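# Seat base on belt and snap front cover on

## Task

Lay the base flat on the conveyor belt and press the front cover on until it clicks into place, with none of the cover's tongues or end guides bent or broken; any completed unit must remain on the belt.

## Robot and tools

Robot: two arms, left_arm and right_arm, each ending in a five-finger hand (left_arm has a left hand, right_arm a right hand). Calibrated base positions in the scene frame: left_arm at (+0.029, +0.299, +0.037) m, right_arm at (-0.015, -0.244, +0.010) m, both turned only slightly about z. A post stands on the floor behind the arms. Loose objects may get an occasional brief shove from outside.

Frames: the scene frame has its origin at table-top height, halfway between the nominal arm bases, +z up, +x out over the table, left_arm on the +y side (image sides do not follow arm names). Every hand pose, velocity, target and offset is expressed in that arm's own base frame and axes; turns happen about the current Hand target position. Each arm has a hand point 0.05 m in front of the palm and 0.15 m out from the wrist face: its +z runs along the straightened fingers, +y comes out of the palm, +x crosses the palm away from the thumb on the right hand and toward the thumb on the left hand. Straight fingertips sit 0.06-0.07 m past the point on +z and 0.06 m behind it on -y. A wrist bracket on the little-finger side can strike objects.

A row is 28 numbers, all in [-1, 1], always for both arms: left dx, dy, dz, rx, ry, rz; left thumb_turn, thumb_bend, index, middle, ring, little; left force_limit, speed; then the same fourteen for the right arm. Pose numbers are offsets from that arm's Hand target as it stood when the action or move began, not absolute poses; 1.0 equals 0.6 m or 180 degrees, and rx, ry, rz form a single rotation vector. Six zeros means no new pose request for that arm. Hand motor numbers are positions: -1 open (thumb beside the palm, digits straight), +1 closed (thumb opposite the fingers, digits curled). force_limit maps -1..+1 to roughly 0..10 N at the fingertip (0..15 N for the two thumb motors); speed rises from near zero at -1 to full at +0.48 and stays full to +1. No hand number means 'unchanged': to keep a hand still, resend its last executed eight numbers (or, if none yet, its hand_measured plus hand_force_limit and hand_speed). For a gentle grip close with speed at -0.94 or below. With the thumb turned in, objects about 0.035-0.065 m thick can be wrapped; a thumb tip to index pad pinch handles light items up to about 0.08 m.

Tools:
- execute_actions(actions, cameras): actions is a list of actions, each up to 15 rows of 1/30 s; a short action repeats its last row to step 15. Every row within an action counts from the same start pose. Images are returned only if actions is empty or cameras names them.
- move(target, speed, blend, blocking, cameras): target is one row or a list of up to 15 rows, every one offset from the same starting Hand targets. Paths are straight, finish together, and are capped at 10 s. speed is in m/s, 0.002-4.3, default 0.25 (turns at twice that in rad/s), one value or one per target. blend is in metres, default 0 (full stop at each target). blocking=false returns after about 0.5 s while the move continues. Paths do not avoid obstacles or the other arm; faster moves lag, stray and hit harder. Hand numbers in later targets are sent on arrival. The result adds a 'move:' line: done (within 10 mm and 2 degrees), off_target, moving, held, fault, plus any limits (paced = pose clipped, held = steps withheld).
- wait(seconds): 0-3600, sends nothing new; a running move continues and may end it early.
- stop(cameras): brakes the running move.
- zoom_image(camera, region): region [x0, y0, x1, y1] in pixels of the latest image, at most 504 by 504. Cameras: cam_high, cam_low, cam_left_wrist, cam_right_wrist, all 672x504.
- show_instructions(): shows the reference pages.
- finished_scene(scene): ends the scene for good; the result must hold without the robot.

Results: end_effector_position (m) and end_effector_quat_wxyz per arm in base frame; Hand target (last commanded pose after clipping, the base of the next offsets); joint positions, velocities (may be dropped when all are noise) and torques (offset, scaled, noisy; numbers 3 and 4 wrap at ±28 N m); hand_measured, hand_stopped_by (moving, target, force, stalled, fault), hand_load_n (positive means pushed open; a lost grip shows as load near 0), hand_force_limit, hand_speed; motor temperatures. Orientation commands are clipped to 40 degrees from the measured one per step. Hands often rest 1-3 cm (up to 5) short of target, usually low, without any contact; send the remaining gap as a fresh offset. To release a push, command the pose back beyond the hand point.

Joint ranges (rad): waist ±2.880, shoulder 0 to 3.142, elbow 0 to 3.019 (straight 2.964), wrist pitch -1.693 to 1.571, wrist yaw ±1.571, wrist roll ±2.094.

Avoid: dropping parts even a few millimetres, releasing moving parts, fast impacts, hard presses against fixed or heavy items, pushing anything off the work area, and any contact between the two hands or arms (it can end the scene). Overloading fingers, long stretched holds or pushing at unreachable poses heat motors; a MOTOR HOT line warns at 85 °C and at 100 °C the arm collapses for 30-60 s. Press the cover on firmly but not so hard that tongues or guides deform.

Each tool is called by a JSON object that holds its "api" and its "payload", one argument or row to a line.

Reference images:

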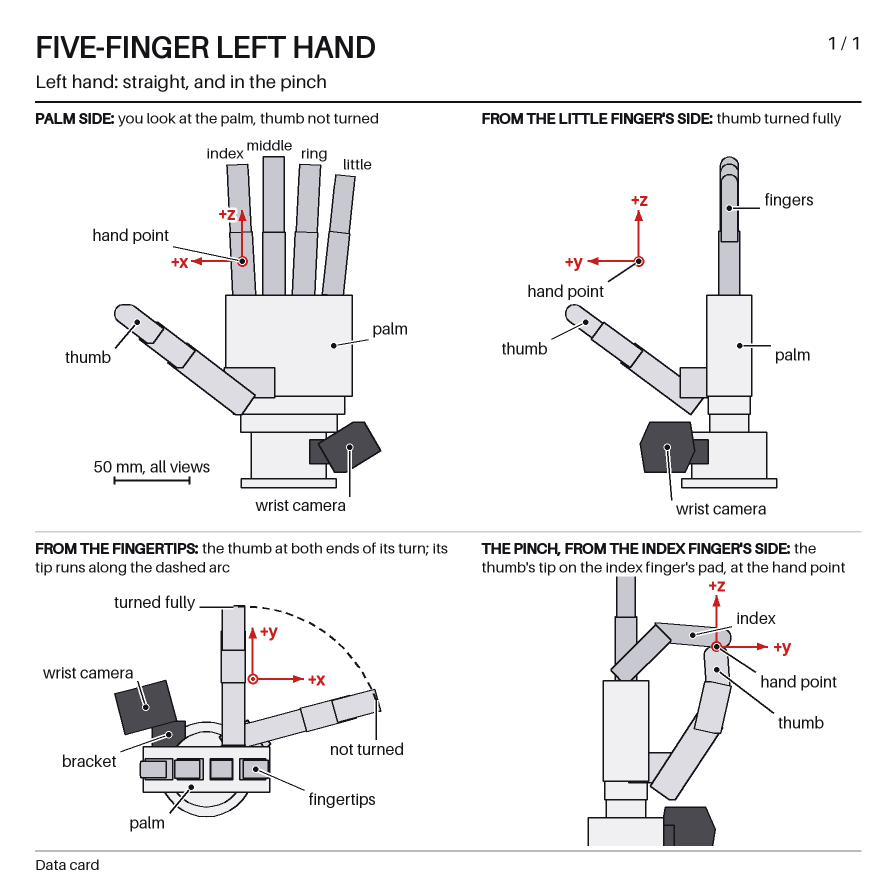

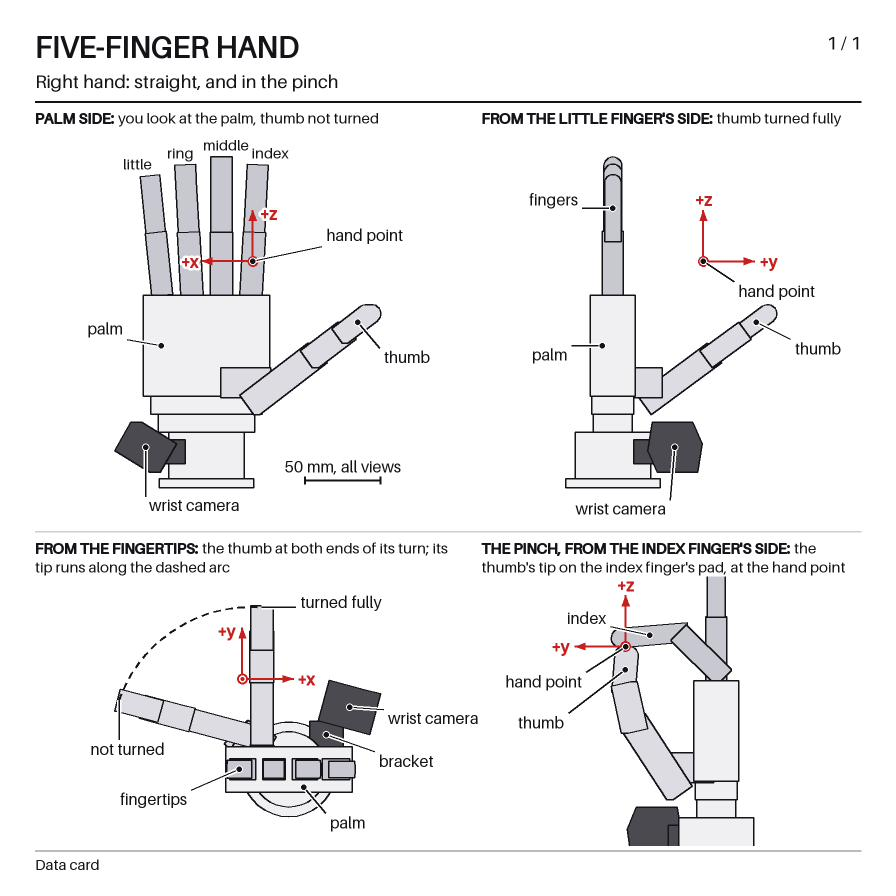

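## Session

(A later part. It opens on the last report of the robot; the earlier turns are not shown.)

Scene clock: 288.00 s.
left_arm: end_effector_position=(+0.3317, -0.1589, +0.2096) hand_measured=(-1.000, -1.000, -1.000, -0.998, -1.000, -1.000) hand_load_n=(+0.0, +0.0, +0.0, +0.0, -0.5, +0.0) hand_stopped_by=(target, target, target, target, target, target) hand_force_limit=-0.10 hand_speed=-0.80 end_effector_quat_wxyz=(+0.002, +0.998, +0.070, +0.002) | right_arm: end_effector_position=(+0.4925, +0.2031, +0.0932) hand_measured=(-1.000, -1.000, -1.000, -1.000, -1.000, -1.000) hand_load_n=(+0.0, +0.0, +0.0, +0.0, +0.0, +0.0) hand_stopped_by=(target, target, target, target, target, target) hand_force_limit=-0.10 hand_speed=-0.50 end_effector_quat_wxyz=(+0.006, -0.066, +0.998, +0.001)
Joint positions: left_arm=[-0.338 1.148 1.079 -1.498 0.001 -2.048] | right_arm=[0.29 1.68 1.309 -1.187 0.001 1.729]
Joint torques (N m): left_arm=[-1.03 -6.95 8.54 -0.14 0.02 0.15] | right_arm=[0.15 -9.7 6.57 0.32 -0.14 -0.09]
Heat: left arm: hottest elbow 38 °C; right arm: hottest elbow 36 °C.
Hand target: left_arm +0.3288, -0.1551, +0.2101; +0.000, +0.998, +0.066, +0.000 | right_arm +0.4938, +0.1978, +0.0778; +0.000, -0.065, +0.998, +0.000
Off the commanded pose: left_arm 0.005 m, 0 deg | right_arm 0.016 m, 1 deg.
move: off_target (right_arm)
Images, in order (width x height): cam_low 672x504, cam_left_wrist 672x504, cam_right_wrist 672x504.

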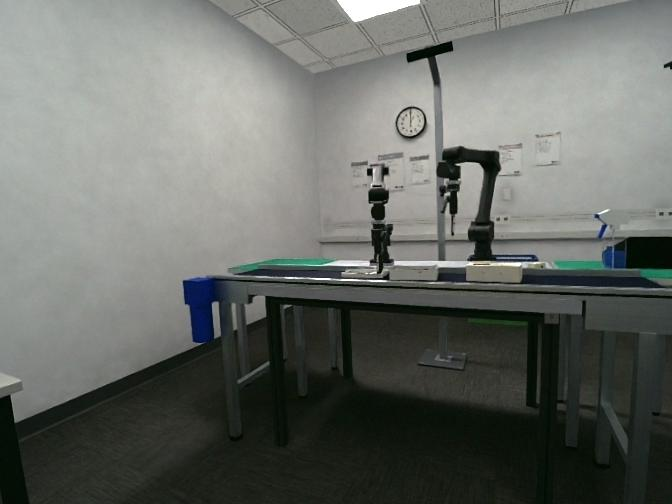

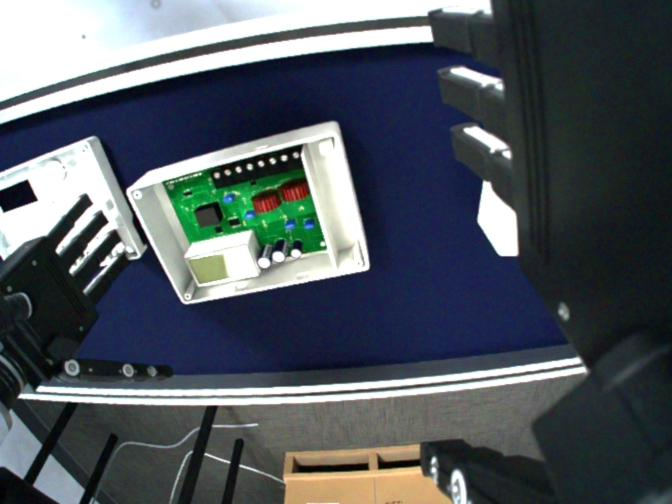

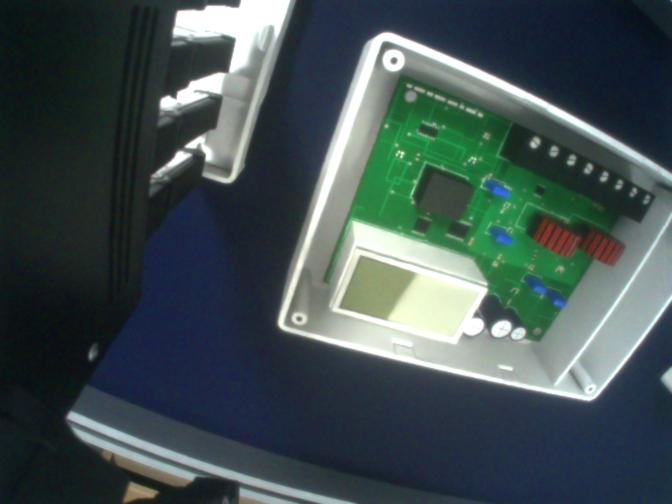

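{"api": "move", "payload": {
  "target": [0,0,0,0,0,0,-1,-1,-1,-1,-1,-1,-0.1,-0.8,-0.01,0,-0.025,0,0,0,-1,-1,-1,-1,-1,-1,-0.1,-0.5],
  "speed": 0.04,
  "cameras": ["cam_low","cam_right_wrist"]
}}

{"api": "zoom_image", "payload": {
  "camera": "cam_low",
  "region": [330, 240, 450, 290]
}}

Scene clock: 293.33 s.
left_arm: end_effector_position=(+0.3317, -0.1589, +0.2096) hand_measured=(-1.000, -1.000, -1.000, -0.998, -1.000, -1.000) hand_load_n=(+0.0, +0.0, +0.0, -0.5, +0.0, +0.0) hand_stopped_by=(target, target, target, target, target, target) hand_force_limit=-0.10 hand_speed=-0.80 end_effector_quat_wxyz=(+0.002, +0.998, +0.070, +0.002) | right_arm: end_effector_position=(+0.4907, +0.2026, +0.0923) hand_measured=(-1.000, -1.000, -1.000, -1.000, -1.000, -1.000) hand_load_n=(+0.0, +0.0, +0.0, +0.0, +0.0, +0.0) hand_stopped_by=(target, target, target, target, target, target) hand_force_limit=-0.10 hand_speed=-0.50 end_effector_quat_wxyz=(+0.018, -0.066, +0.998, +0.004)
Joint positions: left_arm=[-0.338 1.148 1.079 -1.498 0.001 -2.048] | right_arm=[0.29 1.662 1.279 -1.15 0.001 1.729]
Joint torques (N m): left_arm=[-0.97 -6.95 8.55 -0.14 0.02 0.14] | right_arm=[0.09 -8.18 5.57 0.59 -0.15 -0.06]
Heat: left arm: hottest elbow 38 °C; right arm: hottest elbow 36 °C.
Hand target: left_arm +0.3288, -0.1551, +0.2101; +0.000, +0.998, +0.066, +0.000 | right_arm +0.4878, +0.1978, +0.0627; +0.000, -0.065, +0.998, +0.000
Off the commanded pose: left_arm 0.005 m, 0 deg | right_arm 0.030 m, 2 deg.
move: off_target (right_arm)

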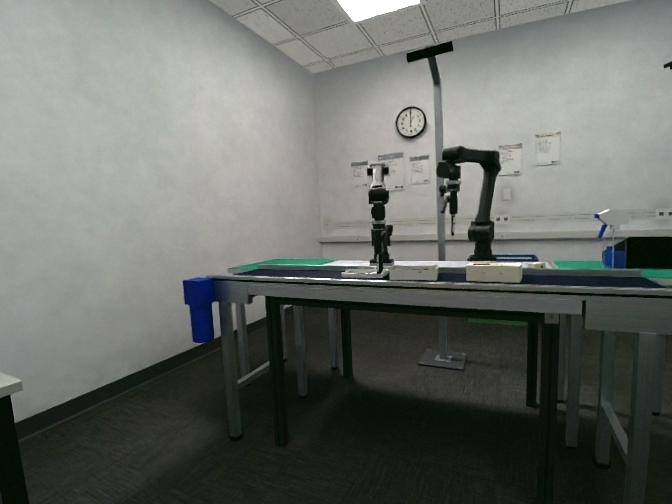

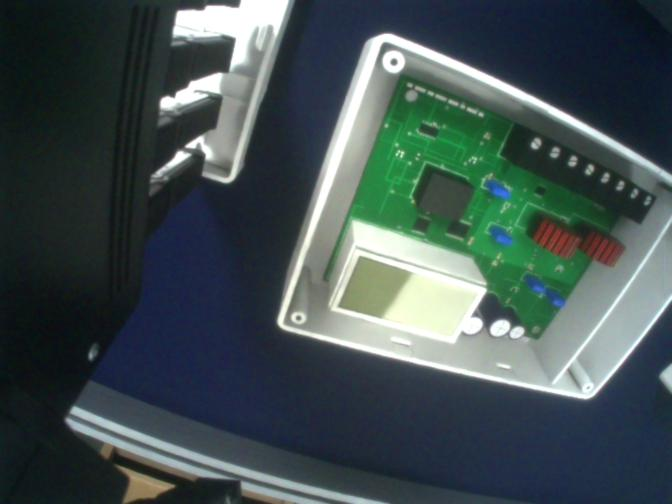

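Scaled by 4.200 from the camera's image (finer frame: 960x720).

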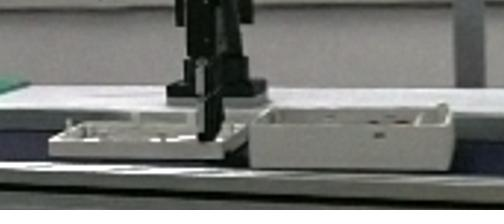

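{"api": "move", "payload": {
  "target": [
    [0,0,0,0,0,0,-1,-1,-1,-1,-1,-1,-0.1,-0.8,0,0,0.045,0,0,0,-1,-1,-1,-1,-1,-1,-0.1,-0.5],
    [0,0,0,0,0,0,-1,-1,-1,-1,-1,-1,-0.1,-0.8,0.15,0,0.045,0,0,0,-1,-1,-1,-1,-1,-1,-0.1,-0.5]
  ],
  "speed": 0.05,
  "cameras": ["cam_high","cam_low","cam_left_wrist","cam_right_wrist"]
}}

Scene clock: 301.03 s.
left_arm: end_effector_position=(+0.3317, -0.1589, +0.2096) hand_measured=(-1.000, -1.000, -1.000, -0.998, -1.000, -1.000) hand_load_n=(+0.0, +0.0, +0.0, +0.0, +0.0, +0.0) hand_stopped_by=(target, target, target, target, target, target) hand_force_limit=-0.10 hand_speed=-0.80 end_effector_quat_wxyz=(+0.002, +0.998, +0.070, +0.002) | right_arm: end_effector_position=(+0.5654, +0.2023, +0.0922) hand_measured=(-1.000, -1.000, -1.000, -1.000, -1.000, -1.000) hand_load_n=(+0.0, +0.0, -0.5, +0.0, +0.0, +0.0) hand_stopped_by=(target, target, target, target, target, target) hand_force_limit=-0.10 hand_speed=-0.50 end_effector_quat_wxyz=(+0.000, -0.066, +0.998, -0.001)
Joint positions: left_arm=[-0.338 1.148 1.079 -1.498 0.001 -2.048] | right_arm=[0.251 1.862 1.561 -1.27 0.001 1.69]
Joint torques (N m): left_arm=[-0.97 -6.89 8.54 -0.14 0.03 0.15] | right_arm=[-0.15 -11.75 10.99 -0.79 -0.14 -0.09]
Heat: left arm: hottest elbow 37 °C; right arm: hottest elbow 36 °C.
Hand target: left_arm +0.3288, -0.1551, +0.2101; +0.000, +0.998, +0.066, +0.000 | right_arm +0.5779, +0.1977, +0.0900; +0.000, -0.065, +0.998, +0.000
Off the commanded pose: left_arm 0.005 m, 0 deg | right_arm 0.013 m, 0 deg.
move: off_target (right_arm)

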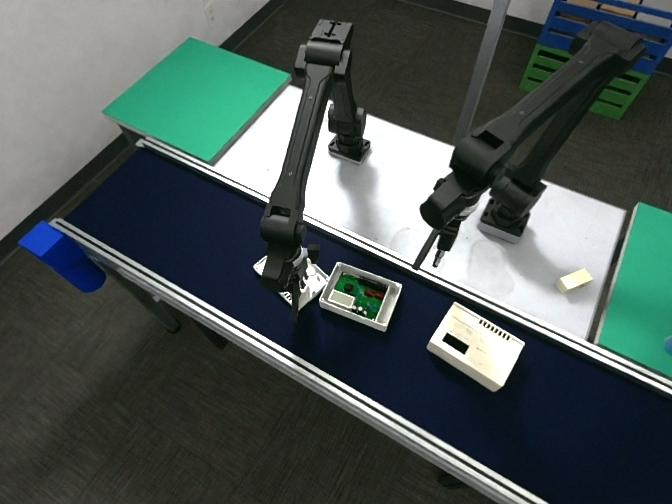

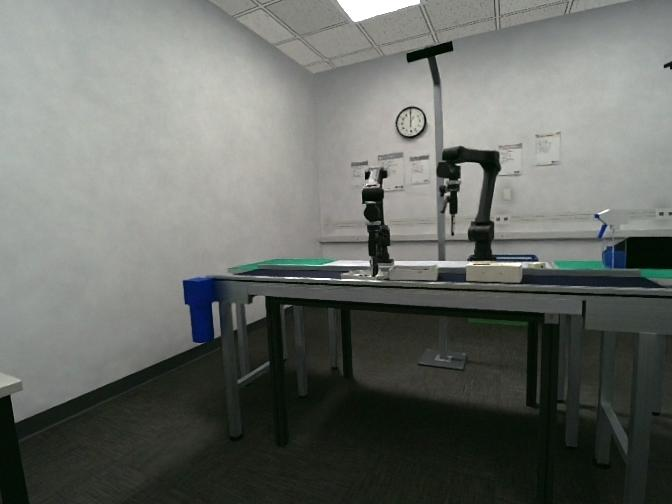

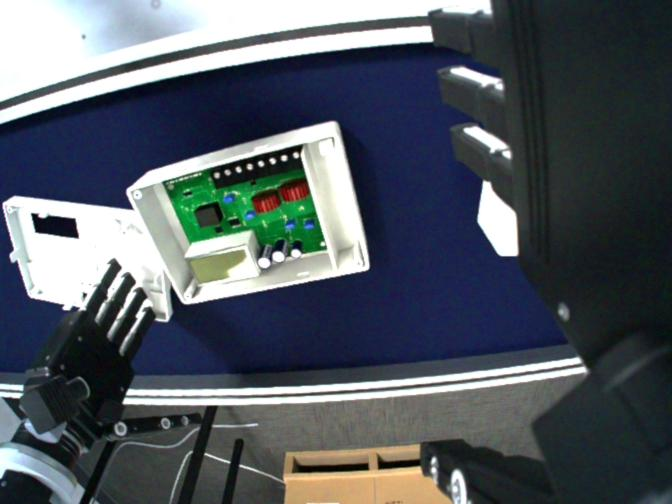

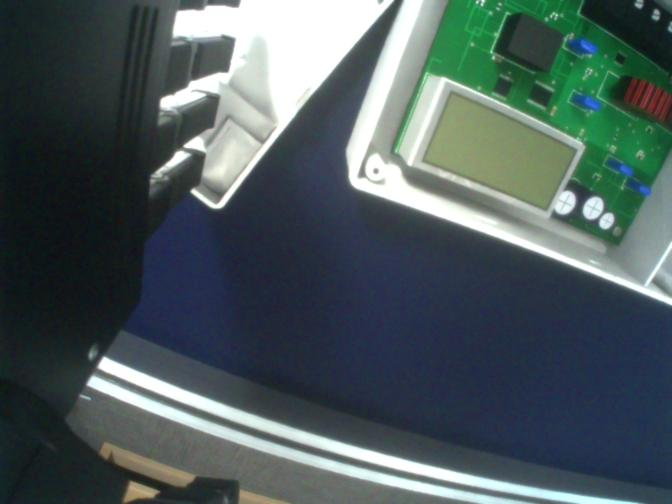

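{"api": "zoom_image", "payload": {
  "camera": "cam_low",
  "region": [330, 250, 450, 285]
}}

{"api": "zoom_image", "payload": {
  "camera": "cam_left_wrist",
  "region": [0, 170, 220, 400]
}}

Scaled by 4.200 from the camera's image (finer frame: 960x720).

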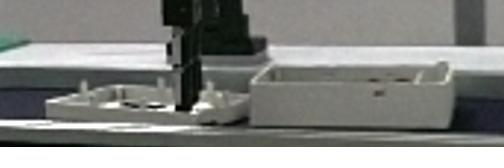

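Scaled by 2.191 from the camera's image (finer frame: 960x720).

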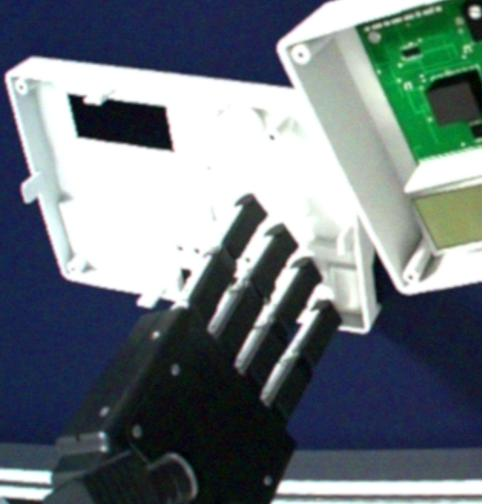

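{"api": "move", "payload": {
  "target": [
    [0,0,0,0,0,0,-1,-1,-1,-1,-1,-1,-0.1,-0.8,-0.02,0,0.133,0,0,0,-1,-1,-1,-1,-1,-1,-0.1,-0.5],
    [0,0,0,0,0,0,-1,-1,-1,-1,-1,-1,-0.1,-0.8,-0.081,-0.189,0.133,0,0,-0.136,-1,-1,-1,-1,-1,-1,-0.1,-0.5]
  ],
  "speed": 0.1,
  "cameras": ["cam_high","cam_left_wrist","cam_right_wrist"]
}}

Scene clock: 330.03 s.
left_arm: end_effector_position=(+0.3317, -0.1589, +0.2096) hand_measured=(-1.000, -1.000, -1.000, -0.998, -1.000, -1.000) hand_load_n=(+0.0, +0.0, +0.0, +0.0, +0.0, +0.0) hand_stopped_by=(target, target, target, target, target, target) hand_force_limit=-0.10 hand_speed=-0.80 end_effector_quat_wxyz=(+0.002, +0.998, +0.070, +0.002) | right_arm: end_effector_position=(+0.5265, +0.0896, +0.1664) hand_measured=(-1.000, -1.000, -1.000, -1.000, -1.000, -1.000) hand_load_n=(+0.5, +0.0, +0.0, +0.0, +0.0, +0.0) hand_stopped_by=(target, target, target, target, target, target) hand_force_limit=-0.10 hand_speed=-0.50 end_effector_quat_wxyz=(-0.008, +0.138, +0.990, -0.003)
Joint positions: left_arm=[-0.338 1.148 1.079 -1.498 0.001 -2.048] | right_arm=[0.085 1.627 1.444 -1.405 0.001 1.933]
Joint torques (N m): left_arm=[-0.91 -6.95 8.55 -0.12 0.02 0.14] | right_arm=[0.09 -11.52 7.82 -0.09 -0.15 0.08]
Heat: left arm: hottest elbow 36 °C; right arm: hottest elbow 38 °C.
Hand target: left_arm +0.3288, -0.1551, +0.2101; +0.000, +0.998, +0.066, +0.000 | right_arm +0.5294, +0.0843, +0.1697; +0.000, +0.148, +0.989, +0.000
Off the commanded pose: left_arm 0.005 m, 0 deg | right_arm 0.007 m, 2 deg.
move: done

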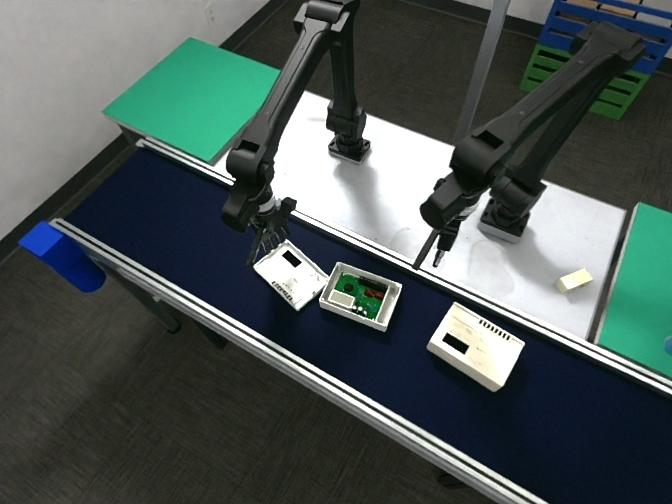

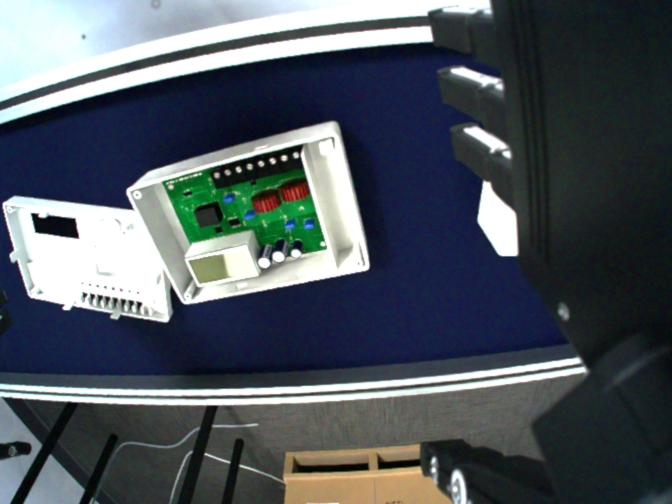

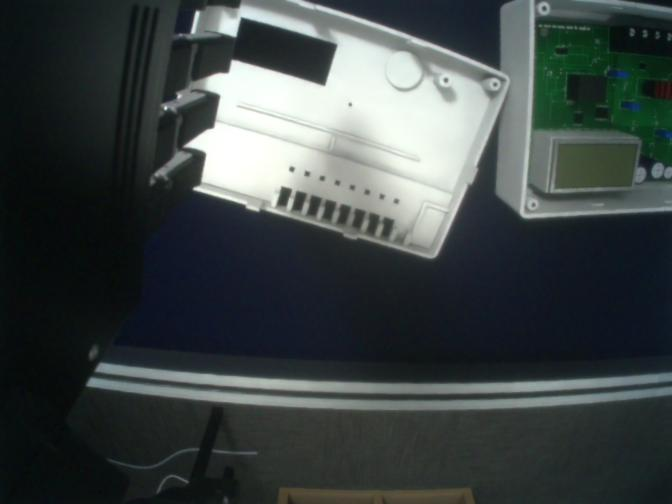

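{"api": "zoom_image", "payload": {
  "camera": "cam_right_wrist",
  "region": [140, 0, 400, 270]
}}

Scaled by 1.867 from the camera's image (finer frame: 960x720).

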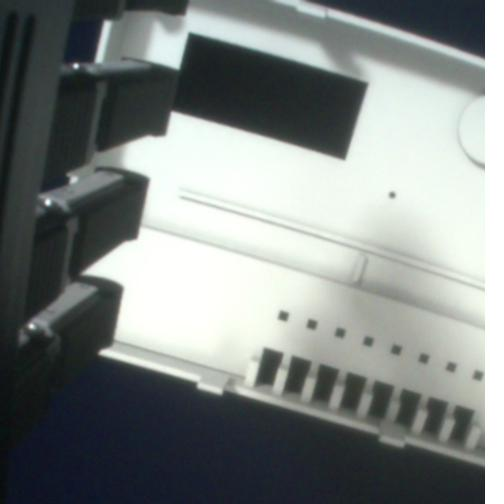

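{"api": "move", "payload": {
  "target": [
    [0,0,0,0,0,0,-1,-1,-1,-1,-1,-1,-0.1,-0.8,0.05,-0.007,0,0,0,0,-1,-1,-1,-1,-1,-1,-0.1,-0.5],
    [0,0,0,0,0,0,-1,-1,-1,-1,-1,-1,-0.1,-0.8,0.05,-0.007,-0.07,0,0,0,-1,-1,-1,-1,-1,-1,-0.1,-0.5]
  ],
  "speed": 0.08,
  "cameras": ["cam_low","cam_left_wrist","cam_right_wrist"]
}}

{"api": "zoom_image", "payload": {
  "camera": "cam_right_wrist",
  "region": [140, 0, 400, 270]
}}

Scene clock: 339.90 s.
left_arm: end_effector_position=(+0.3317, -0.1589, +0.2096) hand_measured=(-1.000, -1.000, -1.000, -0.998, -1.000, -1.000) hand_load_n=(+0.0, +0.0, +0.0, +0.0, +0.0, +0.0) hand_stopped_by=(target, target, target, target, target, target) hand_force_limit=-0.10 hand_speed=-0.80 end_effector_quat_wxyz=(+0.002, +0.998, +0.070, +0.002) | right_arm: end_effector_position=(+0.5555, +0.0865, +0.1317) hand_measured=(-1.000, -1.000, -1.000, -1.000, -1.000, -1.000) hand_load_n=(+0.0, +0.0, +0.0, +0.0, +0.0, +0.0) hand_stopped_by=(target, target, target, target, target, target) hand_force_limit=-0.10 hand_speed=-0.50 end_effector_quat_wxyz=(-0.001, +0.143, +0.990, -0.001)
Joint positions: left_arm=[-0.338 1.148 1.079 -1.498 0.001 -2.048] | right_arm=[0.075 1.709 1.455 -1.32 0.001 1.933]
Joint torques (N m): left_arm=[-1.03 -6.89 8.57 -0.14 0.02 0.14] | right_arm=[-0.15 -11.58 8.03 -0.09 -0.14 -0.03]
Heat: left arm: hottest elbow 36 °C; right arm: hottest elbow 37 °C.
Hand target: left_arm +0.3288, -0.1551, +0.2101; +0.000, +0.998, +0.066, +0.000 | right_arm +0.5593, +0.0801, +0.1277; +0.000, +0.148, +0.989, +0.000
Off the commanded pose: left_arm 0.005 m, 0 deg | right_arm 0.009 m, 1 deg.
move: done

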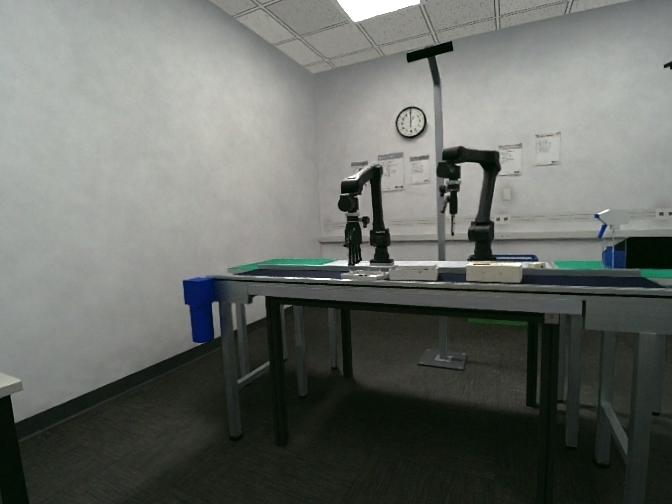

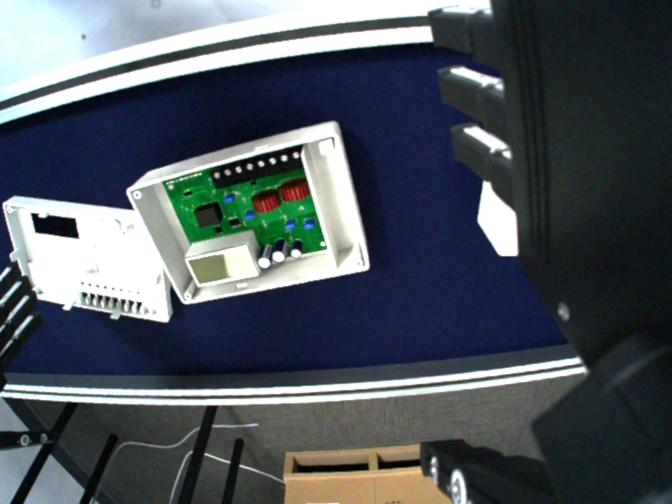

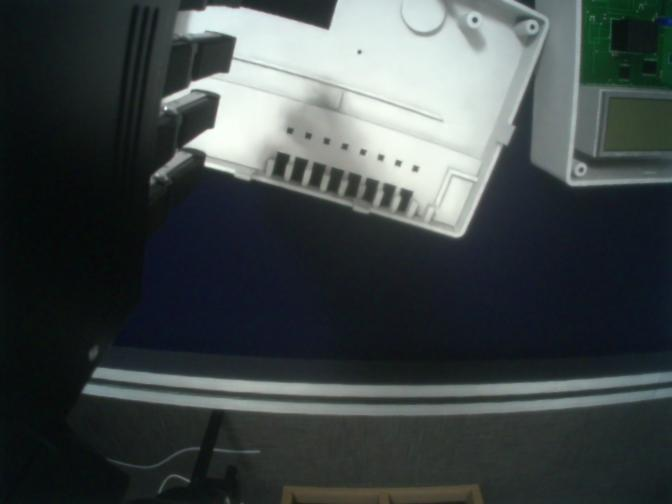

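Scaled by 1.867 from the camera's image (finer frame: 960x720).

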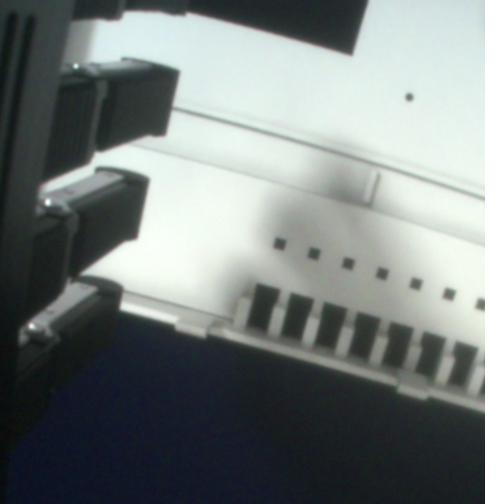

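{"api": "move", "payload": {
  "target": [0,0,0,0,0,0,-1,-1,-1,-1,-1,-1,-0.1,-0.8,0,0,-0.067,0,0,0,-1,-1,-1,-1,-1,-1,-0.1,-0.5],
  "speed": 0.04,
  "cameras": ["cam_low","cam_left_wrist","cam_right_wrist"]
}}

{"api": "zoom_image", "payload": {
  "camera": "cam_low",
  "region": [330, 250, 450, 285]
}}

{"api": "zoom_image", "payload": {
  "camera": "cam_left_wrist",
  "region": [0, 170, 220, 400]
}}

Scene clock: 344.90 s.
left_arm: end_effector_position=(+0.3317, -0.1589, +0.2096) hand_measured=(-1.000, -1.000, -1.000, -0.998, -1.000, -1.000) hand_load_n=(+0.0, +0.0, +0.0, +0.0, +0.0, +0.0) hand_stopped_by=(target, target, target, target, target, target) hand_force_limit=-0.10 hand_speed=-0.80 end_effector_quat_wxyz=(+0.002, +0.998, +0.070, +0.002) | right_arm: end_effector_position=(+0.5567, +0.0865, +0.0946) hand_measured=(-1.000, -1.000, -1.000, -1.000, -1.000, -1.000) hand_load_n=(+0.0, +0.0, +0.0, +0.0, +0.0, +0.0) hand_stopped_by=(target, target, target, target, target, target) hand_force_limit=-0.10 hand_speed=-0.50 end_effector_quat_wxyz=(+0.002, +0.143, +0.990, +0.000)
Joint positions: left_arm=[-0.338 1.148 1.079 -1.498 0.001 -2.048] | right_arm=[0.075 1.737 1.39 -1.221 0.001 1.933]
Joint torques (N m): left_arm=[-1.03 -6.89 8.54 -0.13 0.02 0.15] | right_arm=[-0.15 -11.11 7.53 -0.02 -0.14 -0.03]
Heat: left arm: hottest elbow 36 °C; right arm: hottest elbow 36 °C.
Hand target: left_arm +0.3288, -0.1551, +0.2101; +0.000, +0.998, +0.066, +0.000 | right_arm +0.5593, +0.0801, +0.0875; +0.000, +0.148, +0.989, +0.000
Off the commanded pose: left_arm 0.005 m, 0 deg | right_arm 0.010 m, 1 deg.
move: done

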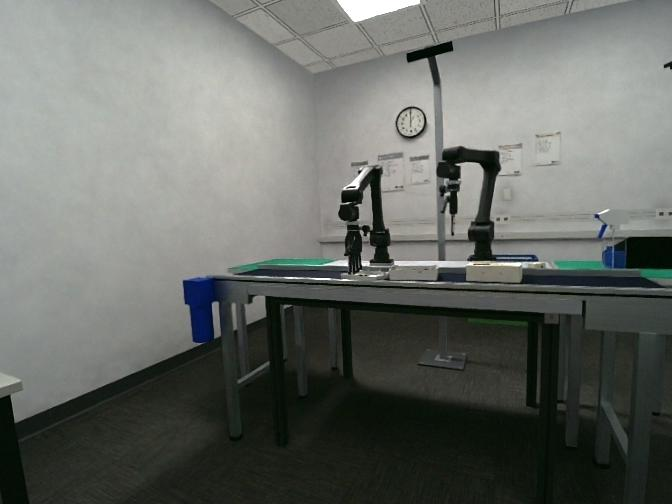

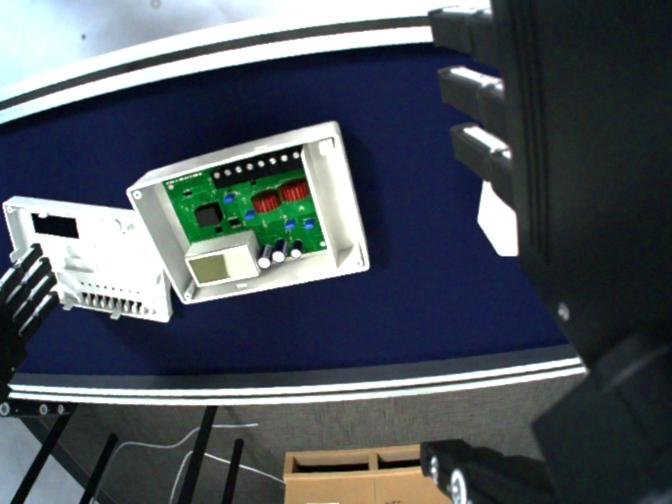

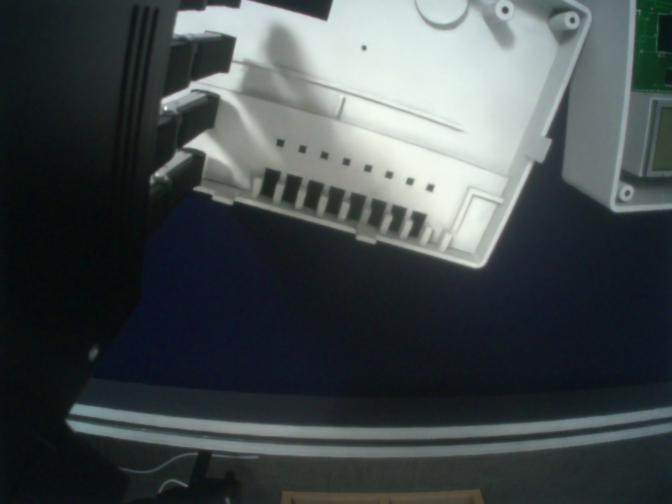

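Scaled by 4.200 from the camera's image (finer frame: 960x720).

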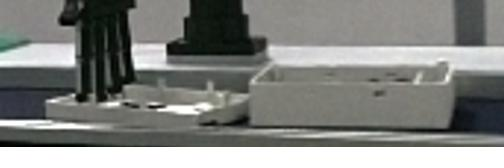

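Scaled by 2.191 from the camera's image (finer frame: 960x720).

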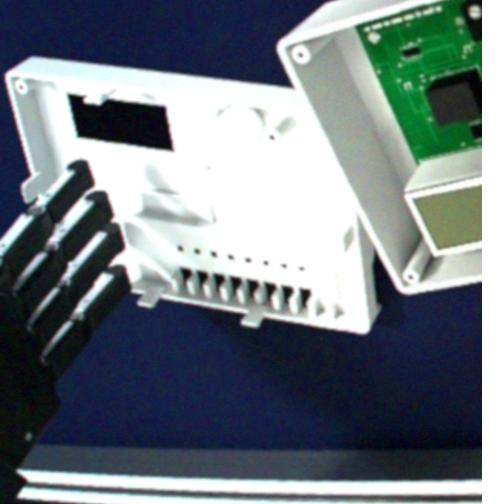

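{"api": "move", "payload": {
  "target": [0,0,0,0,0,0,-1,-1,-1,-1,-1,-1,-0.1,-0.8,0.0,-0.1,0,0,0,0,-1,-1,-1,-1,-1,-1,-0.1,-0.5],
  "speed": 0.04,
  "cameras": ["cam_high","cam_left_wrist","cam_right_wrist"]
}}

{"api": "zoom_image", "payload": {
  "camera": "cam_left_wrist",
  "region": [0, 170, 220, 400]
}}

Scene clock: 349.53 s.
left_arm: end_effector_position=(+0.3317, -0.1589, +0.2096) hand_measured=(-1.000, -1.000, -1.000, -0.998, -1.000, -1.000) hand_load_n=(+0.0, +0.0, +0.0, +0.0, +0.0, +0.0) hand_stopped_by=(target, target, target, target, target, target) hand_force_limit=-0.10 hand_speed=-0.80 end_effector_quat_wxyz=(+0.002, +0.998, +0.070, +0.002) | right_arm: end_effector_position=(+0.5579, +0.0288, +0.0948) hand_measured=(-1.000, -1.000, -1.000, -1.000, -1.000, -1.000) hand_load_n=(+0.0, +0.0, +0.0, -1.0, +0.0, +0.0) hand_stopped_by=(target, target, target, target, target, target) hand_force_limit=-0.10 hand_speed=-0.50 end_effector_quat_wxyz=(+0.001, +0.146, +0.989, +0.001)
Joint positions: left_arm=[-0.338 1.148 1.079 -1.498 0.001 -2.048] | right_arm=[-0.039 1.737 1.39 -1.221 -0.002 1.824]
Joint torques (N m): left_arm=[-1.03 -6.95 8.55 -0.13 0.02 0.15] | right_arm=[-0.32 -11.28 7.5 -0.05 0.02 -0.08]
Heat: left arm: hottest elbow 36 °C; right arm: hottest elbow 36 °C.
Hand target: left_arm +0.3288, -0.1551, +0.2101; +0.000, +0.998, +0.066, +0.000 | right_arm +0.5593, +0.0202, +0.0875; +0.000, +0.148, +0.989, +0.000
Off the commanded pose: left_arm 0.005 m, 0 deg | right_arm 0.011 m, 0 deg.
move: off_target (right_arm)

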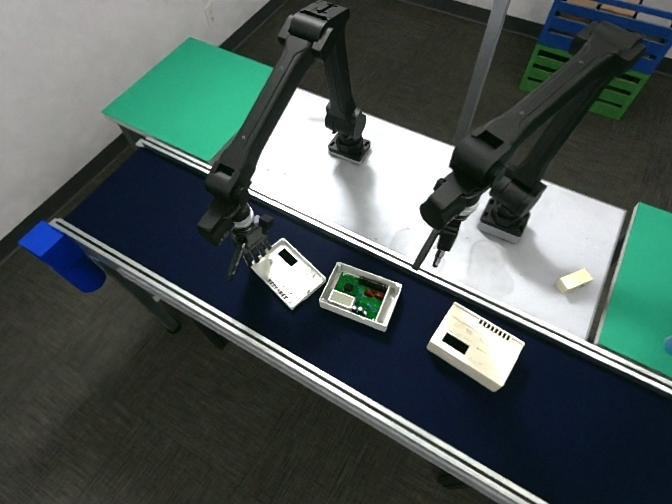

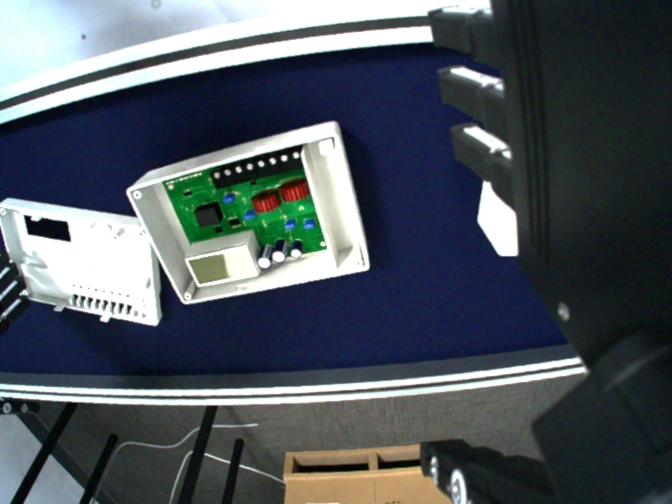

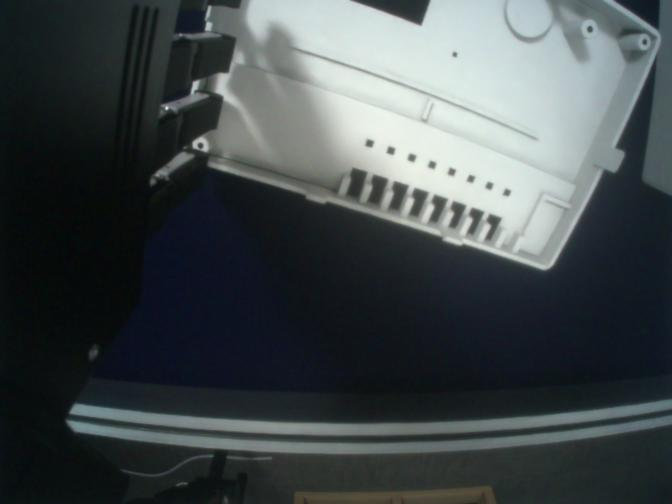

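Scaled by 2.191 from the camera's image (finer frame: 960x720).

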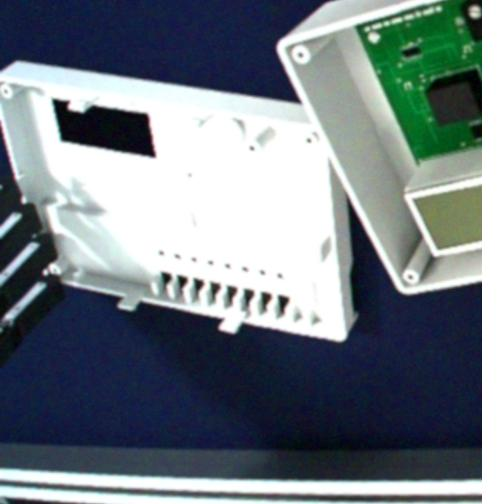

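{"api": "zoom_image", "payload": {
  "camera": "cam_right_wrist",
  "region": [140, 0, 340, 200]
}}

{"api": "zoom_image", "payload": {
  "camera": "cam_left_wrist",
  "region": [0, 180, 100, 340]
}}

Scaled by 2.520 from the camera's image (finer frame: 960x720).

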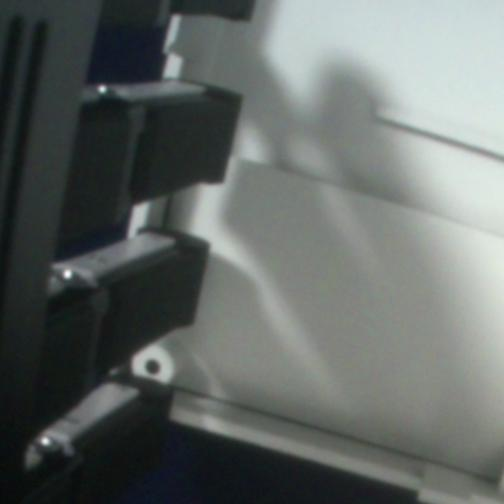

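Scaled by 3.150 from the camera's image (finer frame: 960x720).

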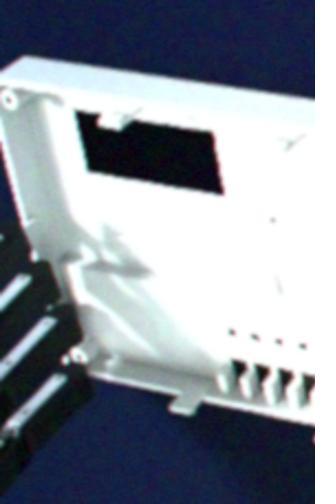

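{"api": "zoom_image", "payload": {
  "camera": "cam_left_wrist",
  "region": [120, 110, 380, 310]
}}

Scaled by 1.938 from the camera's image (finer frame: 960x720).

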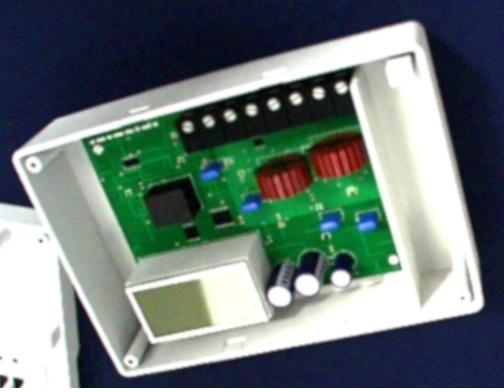

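{"api": "move", "payload": {
  "target": [
    [0,0,0,0,0,0,-1,-1,-1,-1,-1,-1,-0.1,-0.8,0.0,0.02,0.1375,0,0,0,-1,-1,-1,-1,-1,-1,-0.1,-0.5],
    [0,0,0,0,0,0,-1,-1,-1,-1,-1,-1,-0.1,-0.8,-0.058,0.3695,0.1375,0,0,0.136,-1,-1,-1,-1,-1,-1,-0.1,-0.5]
  ],
  "speed": 0.12,
  "cameras": ["cam_high","cam_left_wrist","cam_right_wrist"]
}}

Scene clock: 366.43 s.
left_arm: end_effector_position=(+0.3317, -0.1589, +0.2096) hand_measured=(-1.000, -1.000, -1.000, -0.998, -1.000, -1.000) hand_load_n=(+0.0, +0.0, +0.0, +0.0, +0.0, +0.0) hand_stopped_by=(target, target, target, target, target, target) hand_force_limit=-0.10 hand_speed=-0.80 end_effector_quat_wxyz=(+0.002, +0.998, +0.070, +0.002) | right_arm: end_effector_position=(+0.5156, +0.2360, +0.1610) hand_measured=(-1.000, -1.000, -1.000, -1.000, -1.000, -1.000) hand_load_n=(+0.0, +0.0, +0.0, +0.0, +0.0, +0.0) hand_stopped_by=(target, target, target, target, target, target) hand_force_limit=-0.10 hand_speed=-0.50 end_effector_quat_wxyz=(-0.007, -0.058, +0.998, -0.002)
Joint positions: left_arm=[-0.338 1.148 1.079 -1.498 0.001 -2.048] | right_arm=[0.338 1.73 1.562 -1.418 0 1.793]
Joint torques (N m): left_arm=[-1.03 -6.89 8.55 -0.13 0.02 0.14] | right_arm=[1.14 -11.34 11.81 -1.03 -0.07 -0.09]
Heat: left arm: hottest elbow 35 °C; right arm: hottest elbow 36 °C.
Hand target: left_arm +0.3288, -0.1551, +0.2101; +0.000, +0.998, +0.066, +0.000 | right_arm +0.5245, +0.2418, +0.1700; +0.000, -0.065, +0.998, +0.000
Off the commanded pose: left_arm 0.005 m, 0 deg | right_arm 0.014 m, 1 deg.
move: off_target (right_arm)

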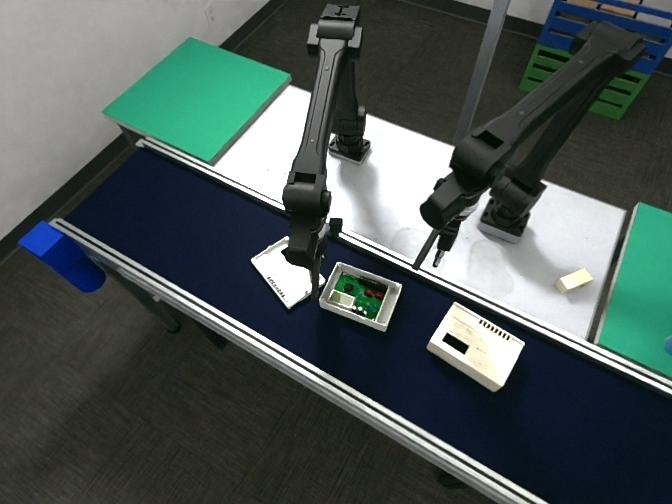

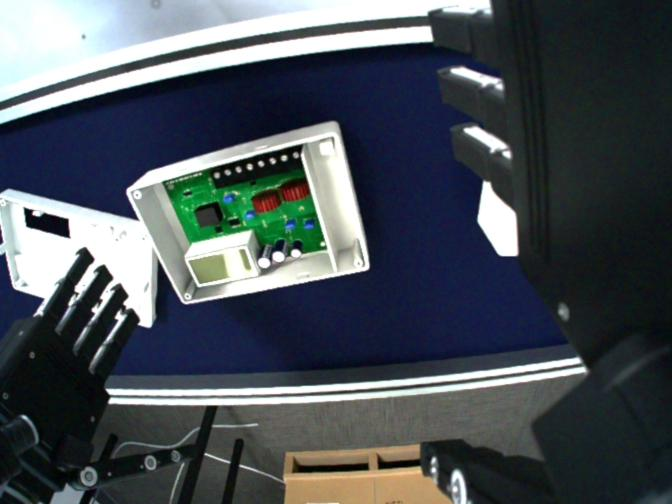

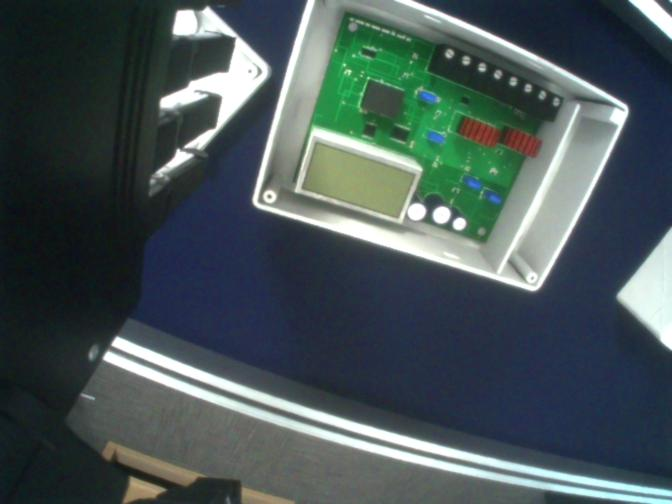

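{"api": "move", "payload": {
  "target": [0,0,0,0,0,0,-1,-1,-1,-1,-1,-1,-0.1,-0.8,0,0,-0.108,0,0,0,-1,-1,-1,-1,-1,-1,-0.1,-0.5],
  "speed": 0.06,
  "cameras": ["cam_low","cam_left_wrist","cam_right_wrist"]
}}

{"api": "zoom_image", "payload": {
  "camera": "cam_low",
  "region": [330, 250, 450, 285]
}}

{"api": "zoom_image", "payload": {
  "camera": "cam_left_wrist",
  "region": [0, 170, 220, 400]
}}

Scene clock: 370.13 s.
left_arm: end_effector_position=(+0.3317, -0.1589, +0.2096) hand_measured=(-1.000, -1.000, -1.000, -0.998, -1.000, -1.000) hand_load_n=(+0.0, +0.0, +0.0, +0.0, +0.0, +0.0) hand_stopped_by=(target, target, target, target, target, target) hand_force_limit=-0.10 hand_speed=-0.80 end_effector_quat_wxyz=(+0.002, +0.998, +0.070, +0.002) | right_arm: end_effector_position=(+0.5240, +0.2389, +0.1120) hand_measured=(-1.000, -1.000, -1.000, -1.000, -1.000, -1.000) hand_load_n=(+0.0, +0.0, +0.0, +0.0, +0.0, +0.0) hand_stopped_by=(target, target, target, target, target, target) hand_force_limit=-0.10 hand_speed=-0.50 end_effector_quat_wxyz=(+0.001, -0.058, +0.998, +0.000)
Joint positions: left_arm=[-0.338 1.148 1.079 -1.498 0.001 -2.048] | right_arm=[0.338 1.77 1.483 -1.282 0 1.793]
Joint torques (N m): left_arm=[-1.08 -6.89 8.55 -0.13 0.02 0.15] | right_arm=[1.2 -11.81 7.79 -0.06 -0.07 -0.1]
Heat: left arm: hottest elbow 35 °C; right arm: hottest elbow 36 °C.
Hand target: left_arm +0.3288, -0.1551, +0.2101; +0.000, +0.998, +0.066, +0.000 | right_arm +0.5245, +0.2418, +0.1052; +0.000, -0.065, +0.998, +0.000
Off the commanded pose: left_arm 0.005 m, 0 deg | right_arm 0.007 m, 1 deg.
move: done

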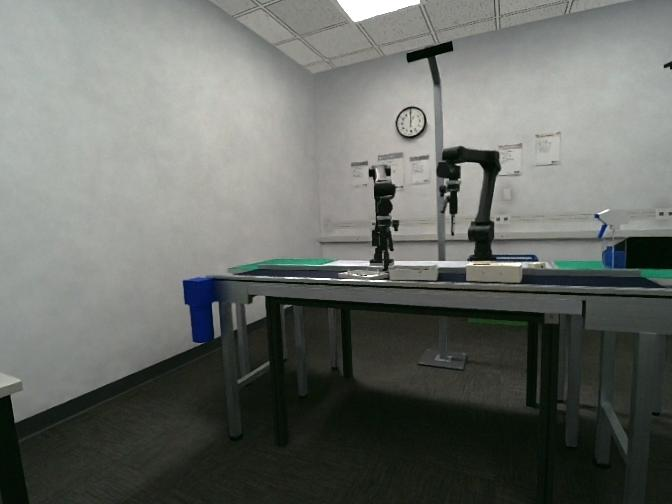

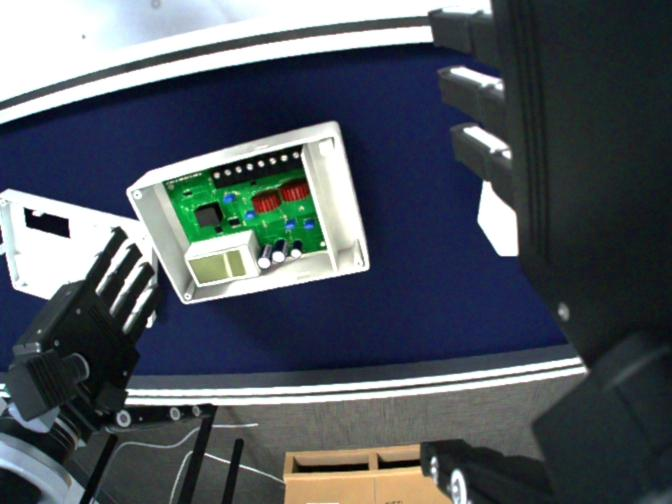

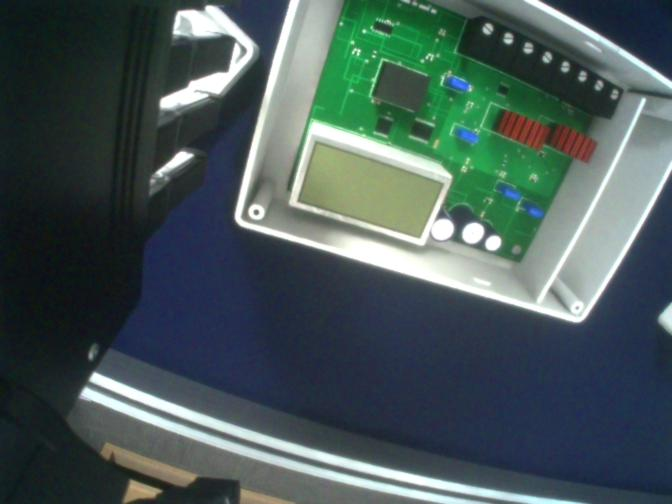

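Scaled by 4.200 from the camera's image (finer frame: 960x720).

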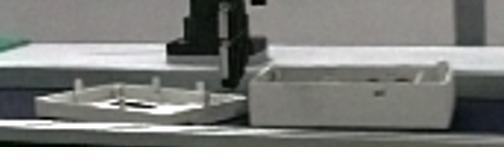

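Scaled by 2.191 from the camera's image (finer frame: 960x720).

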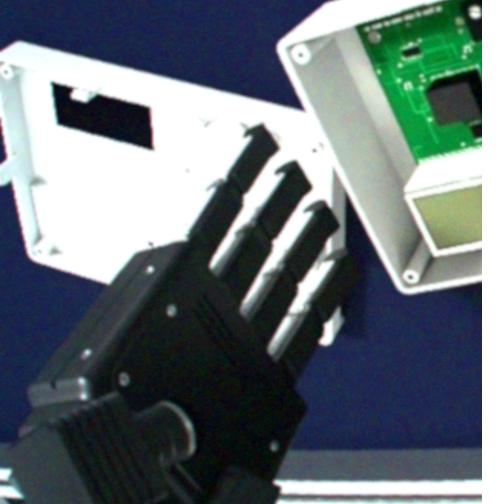

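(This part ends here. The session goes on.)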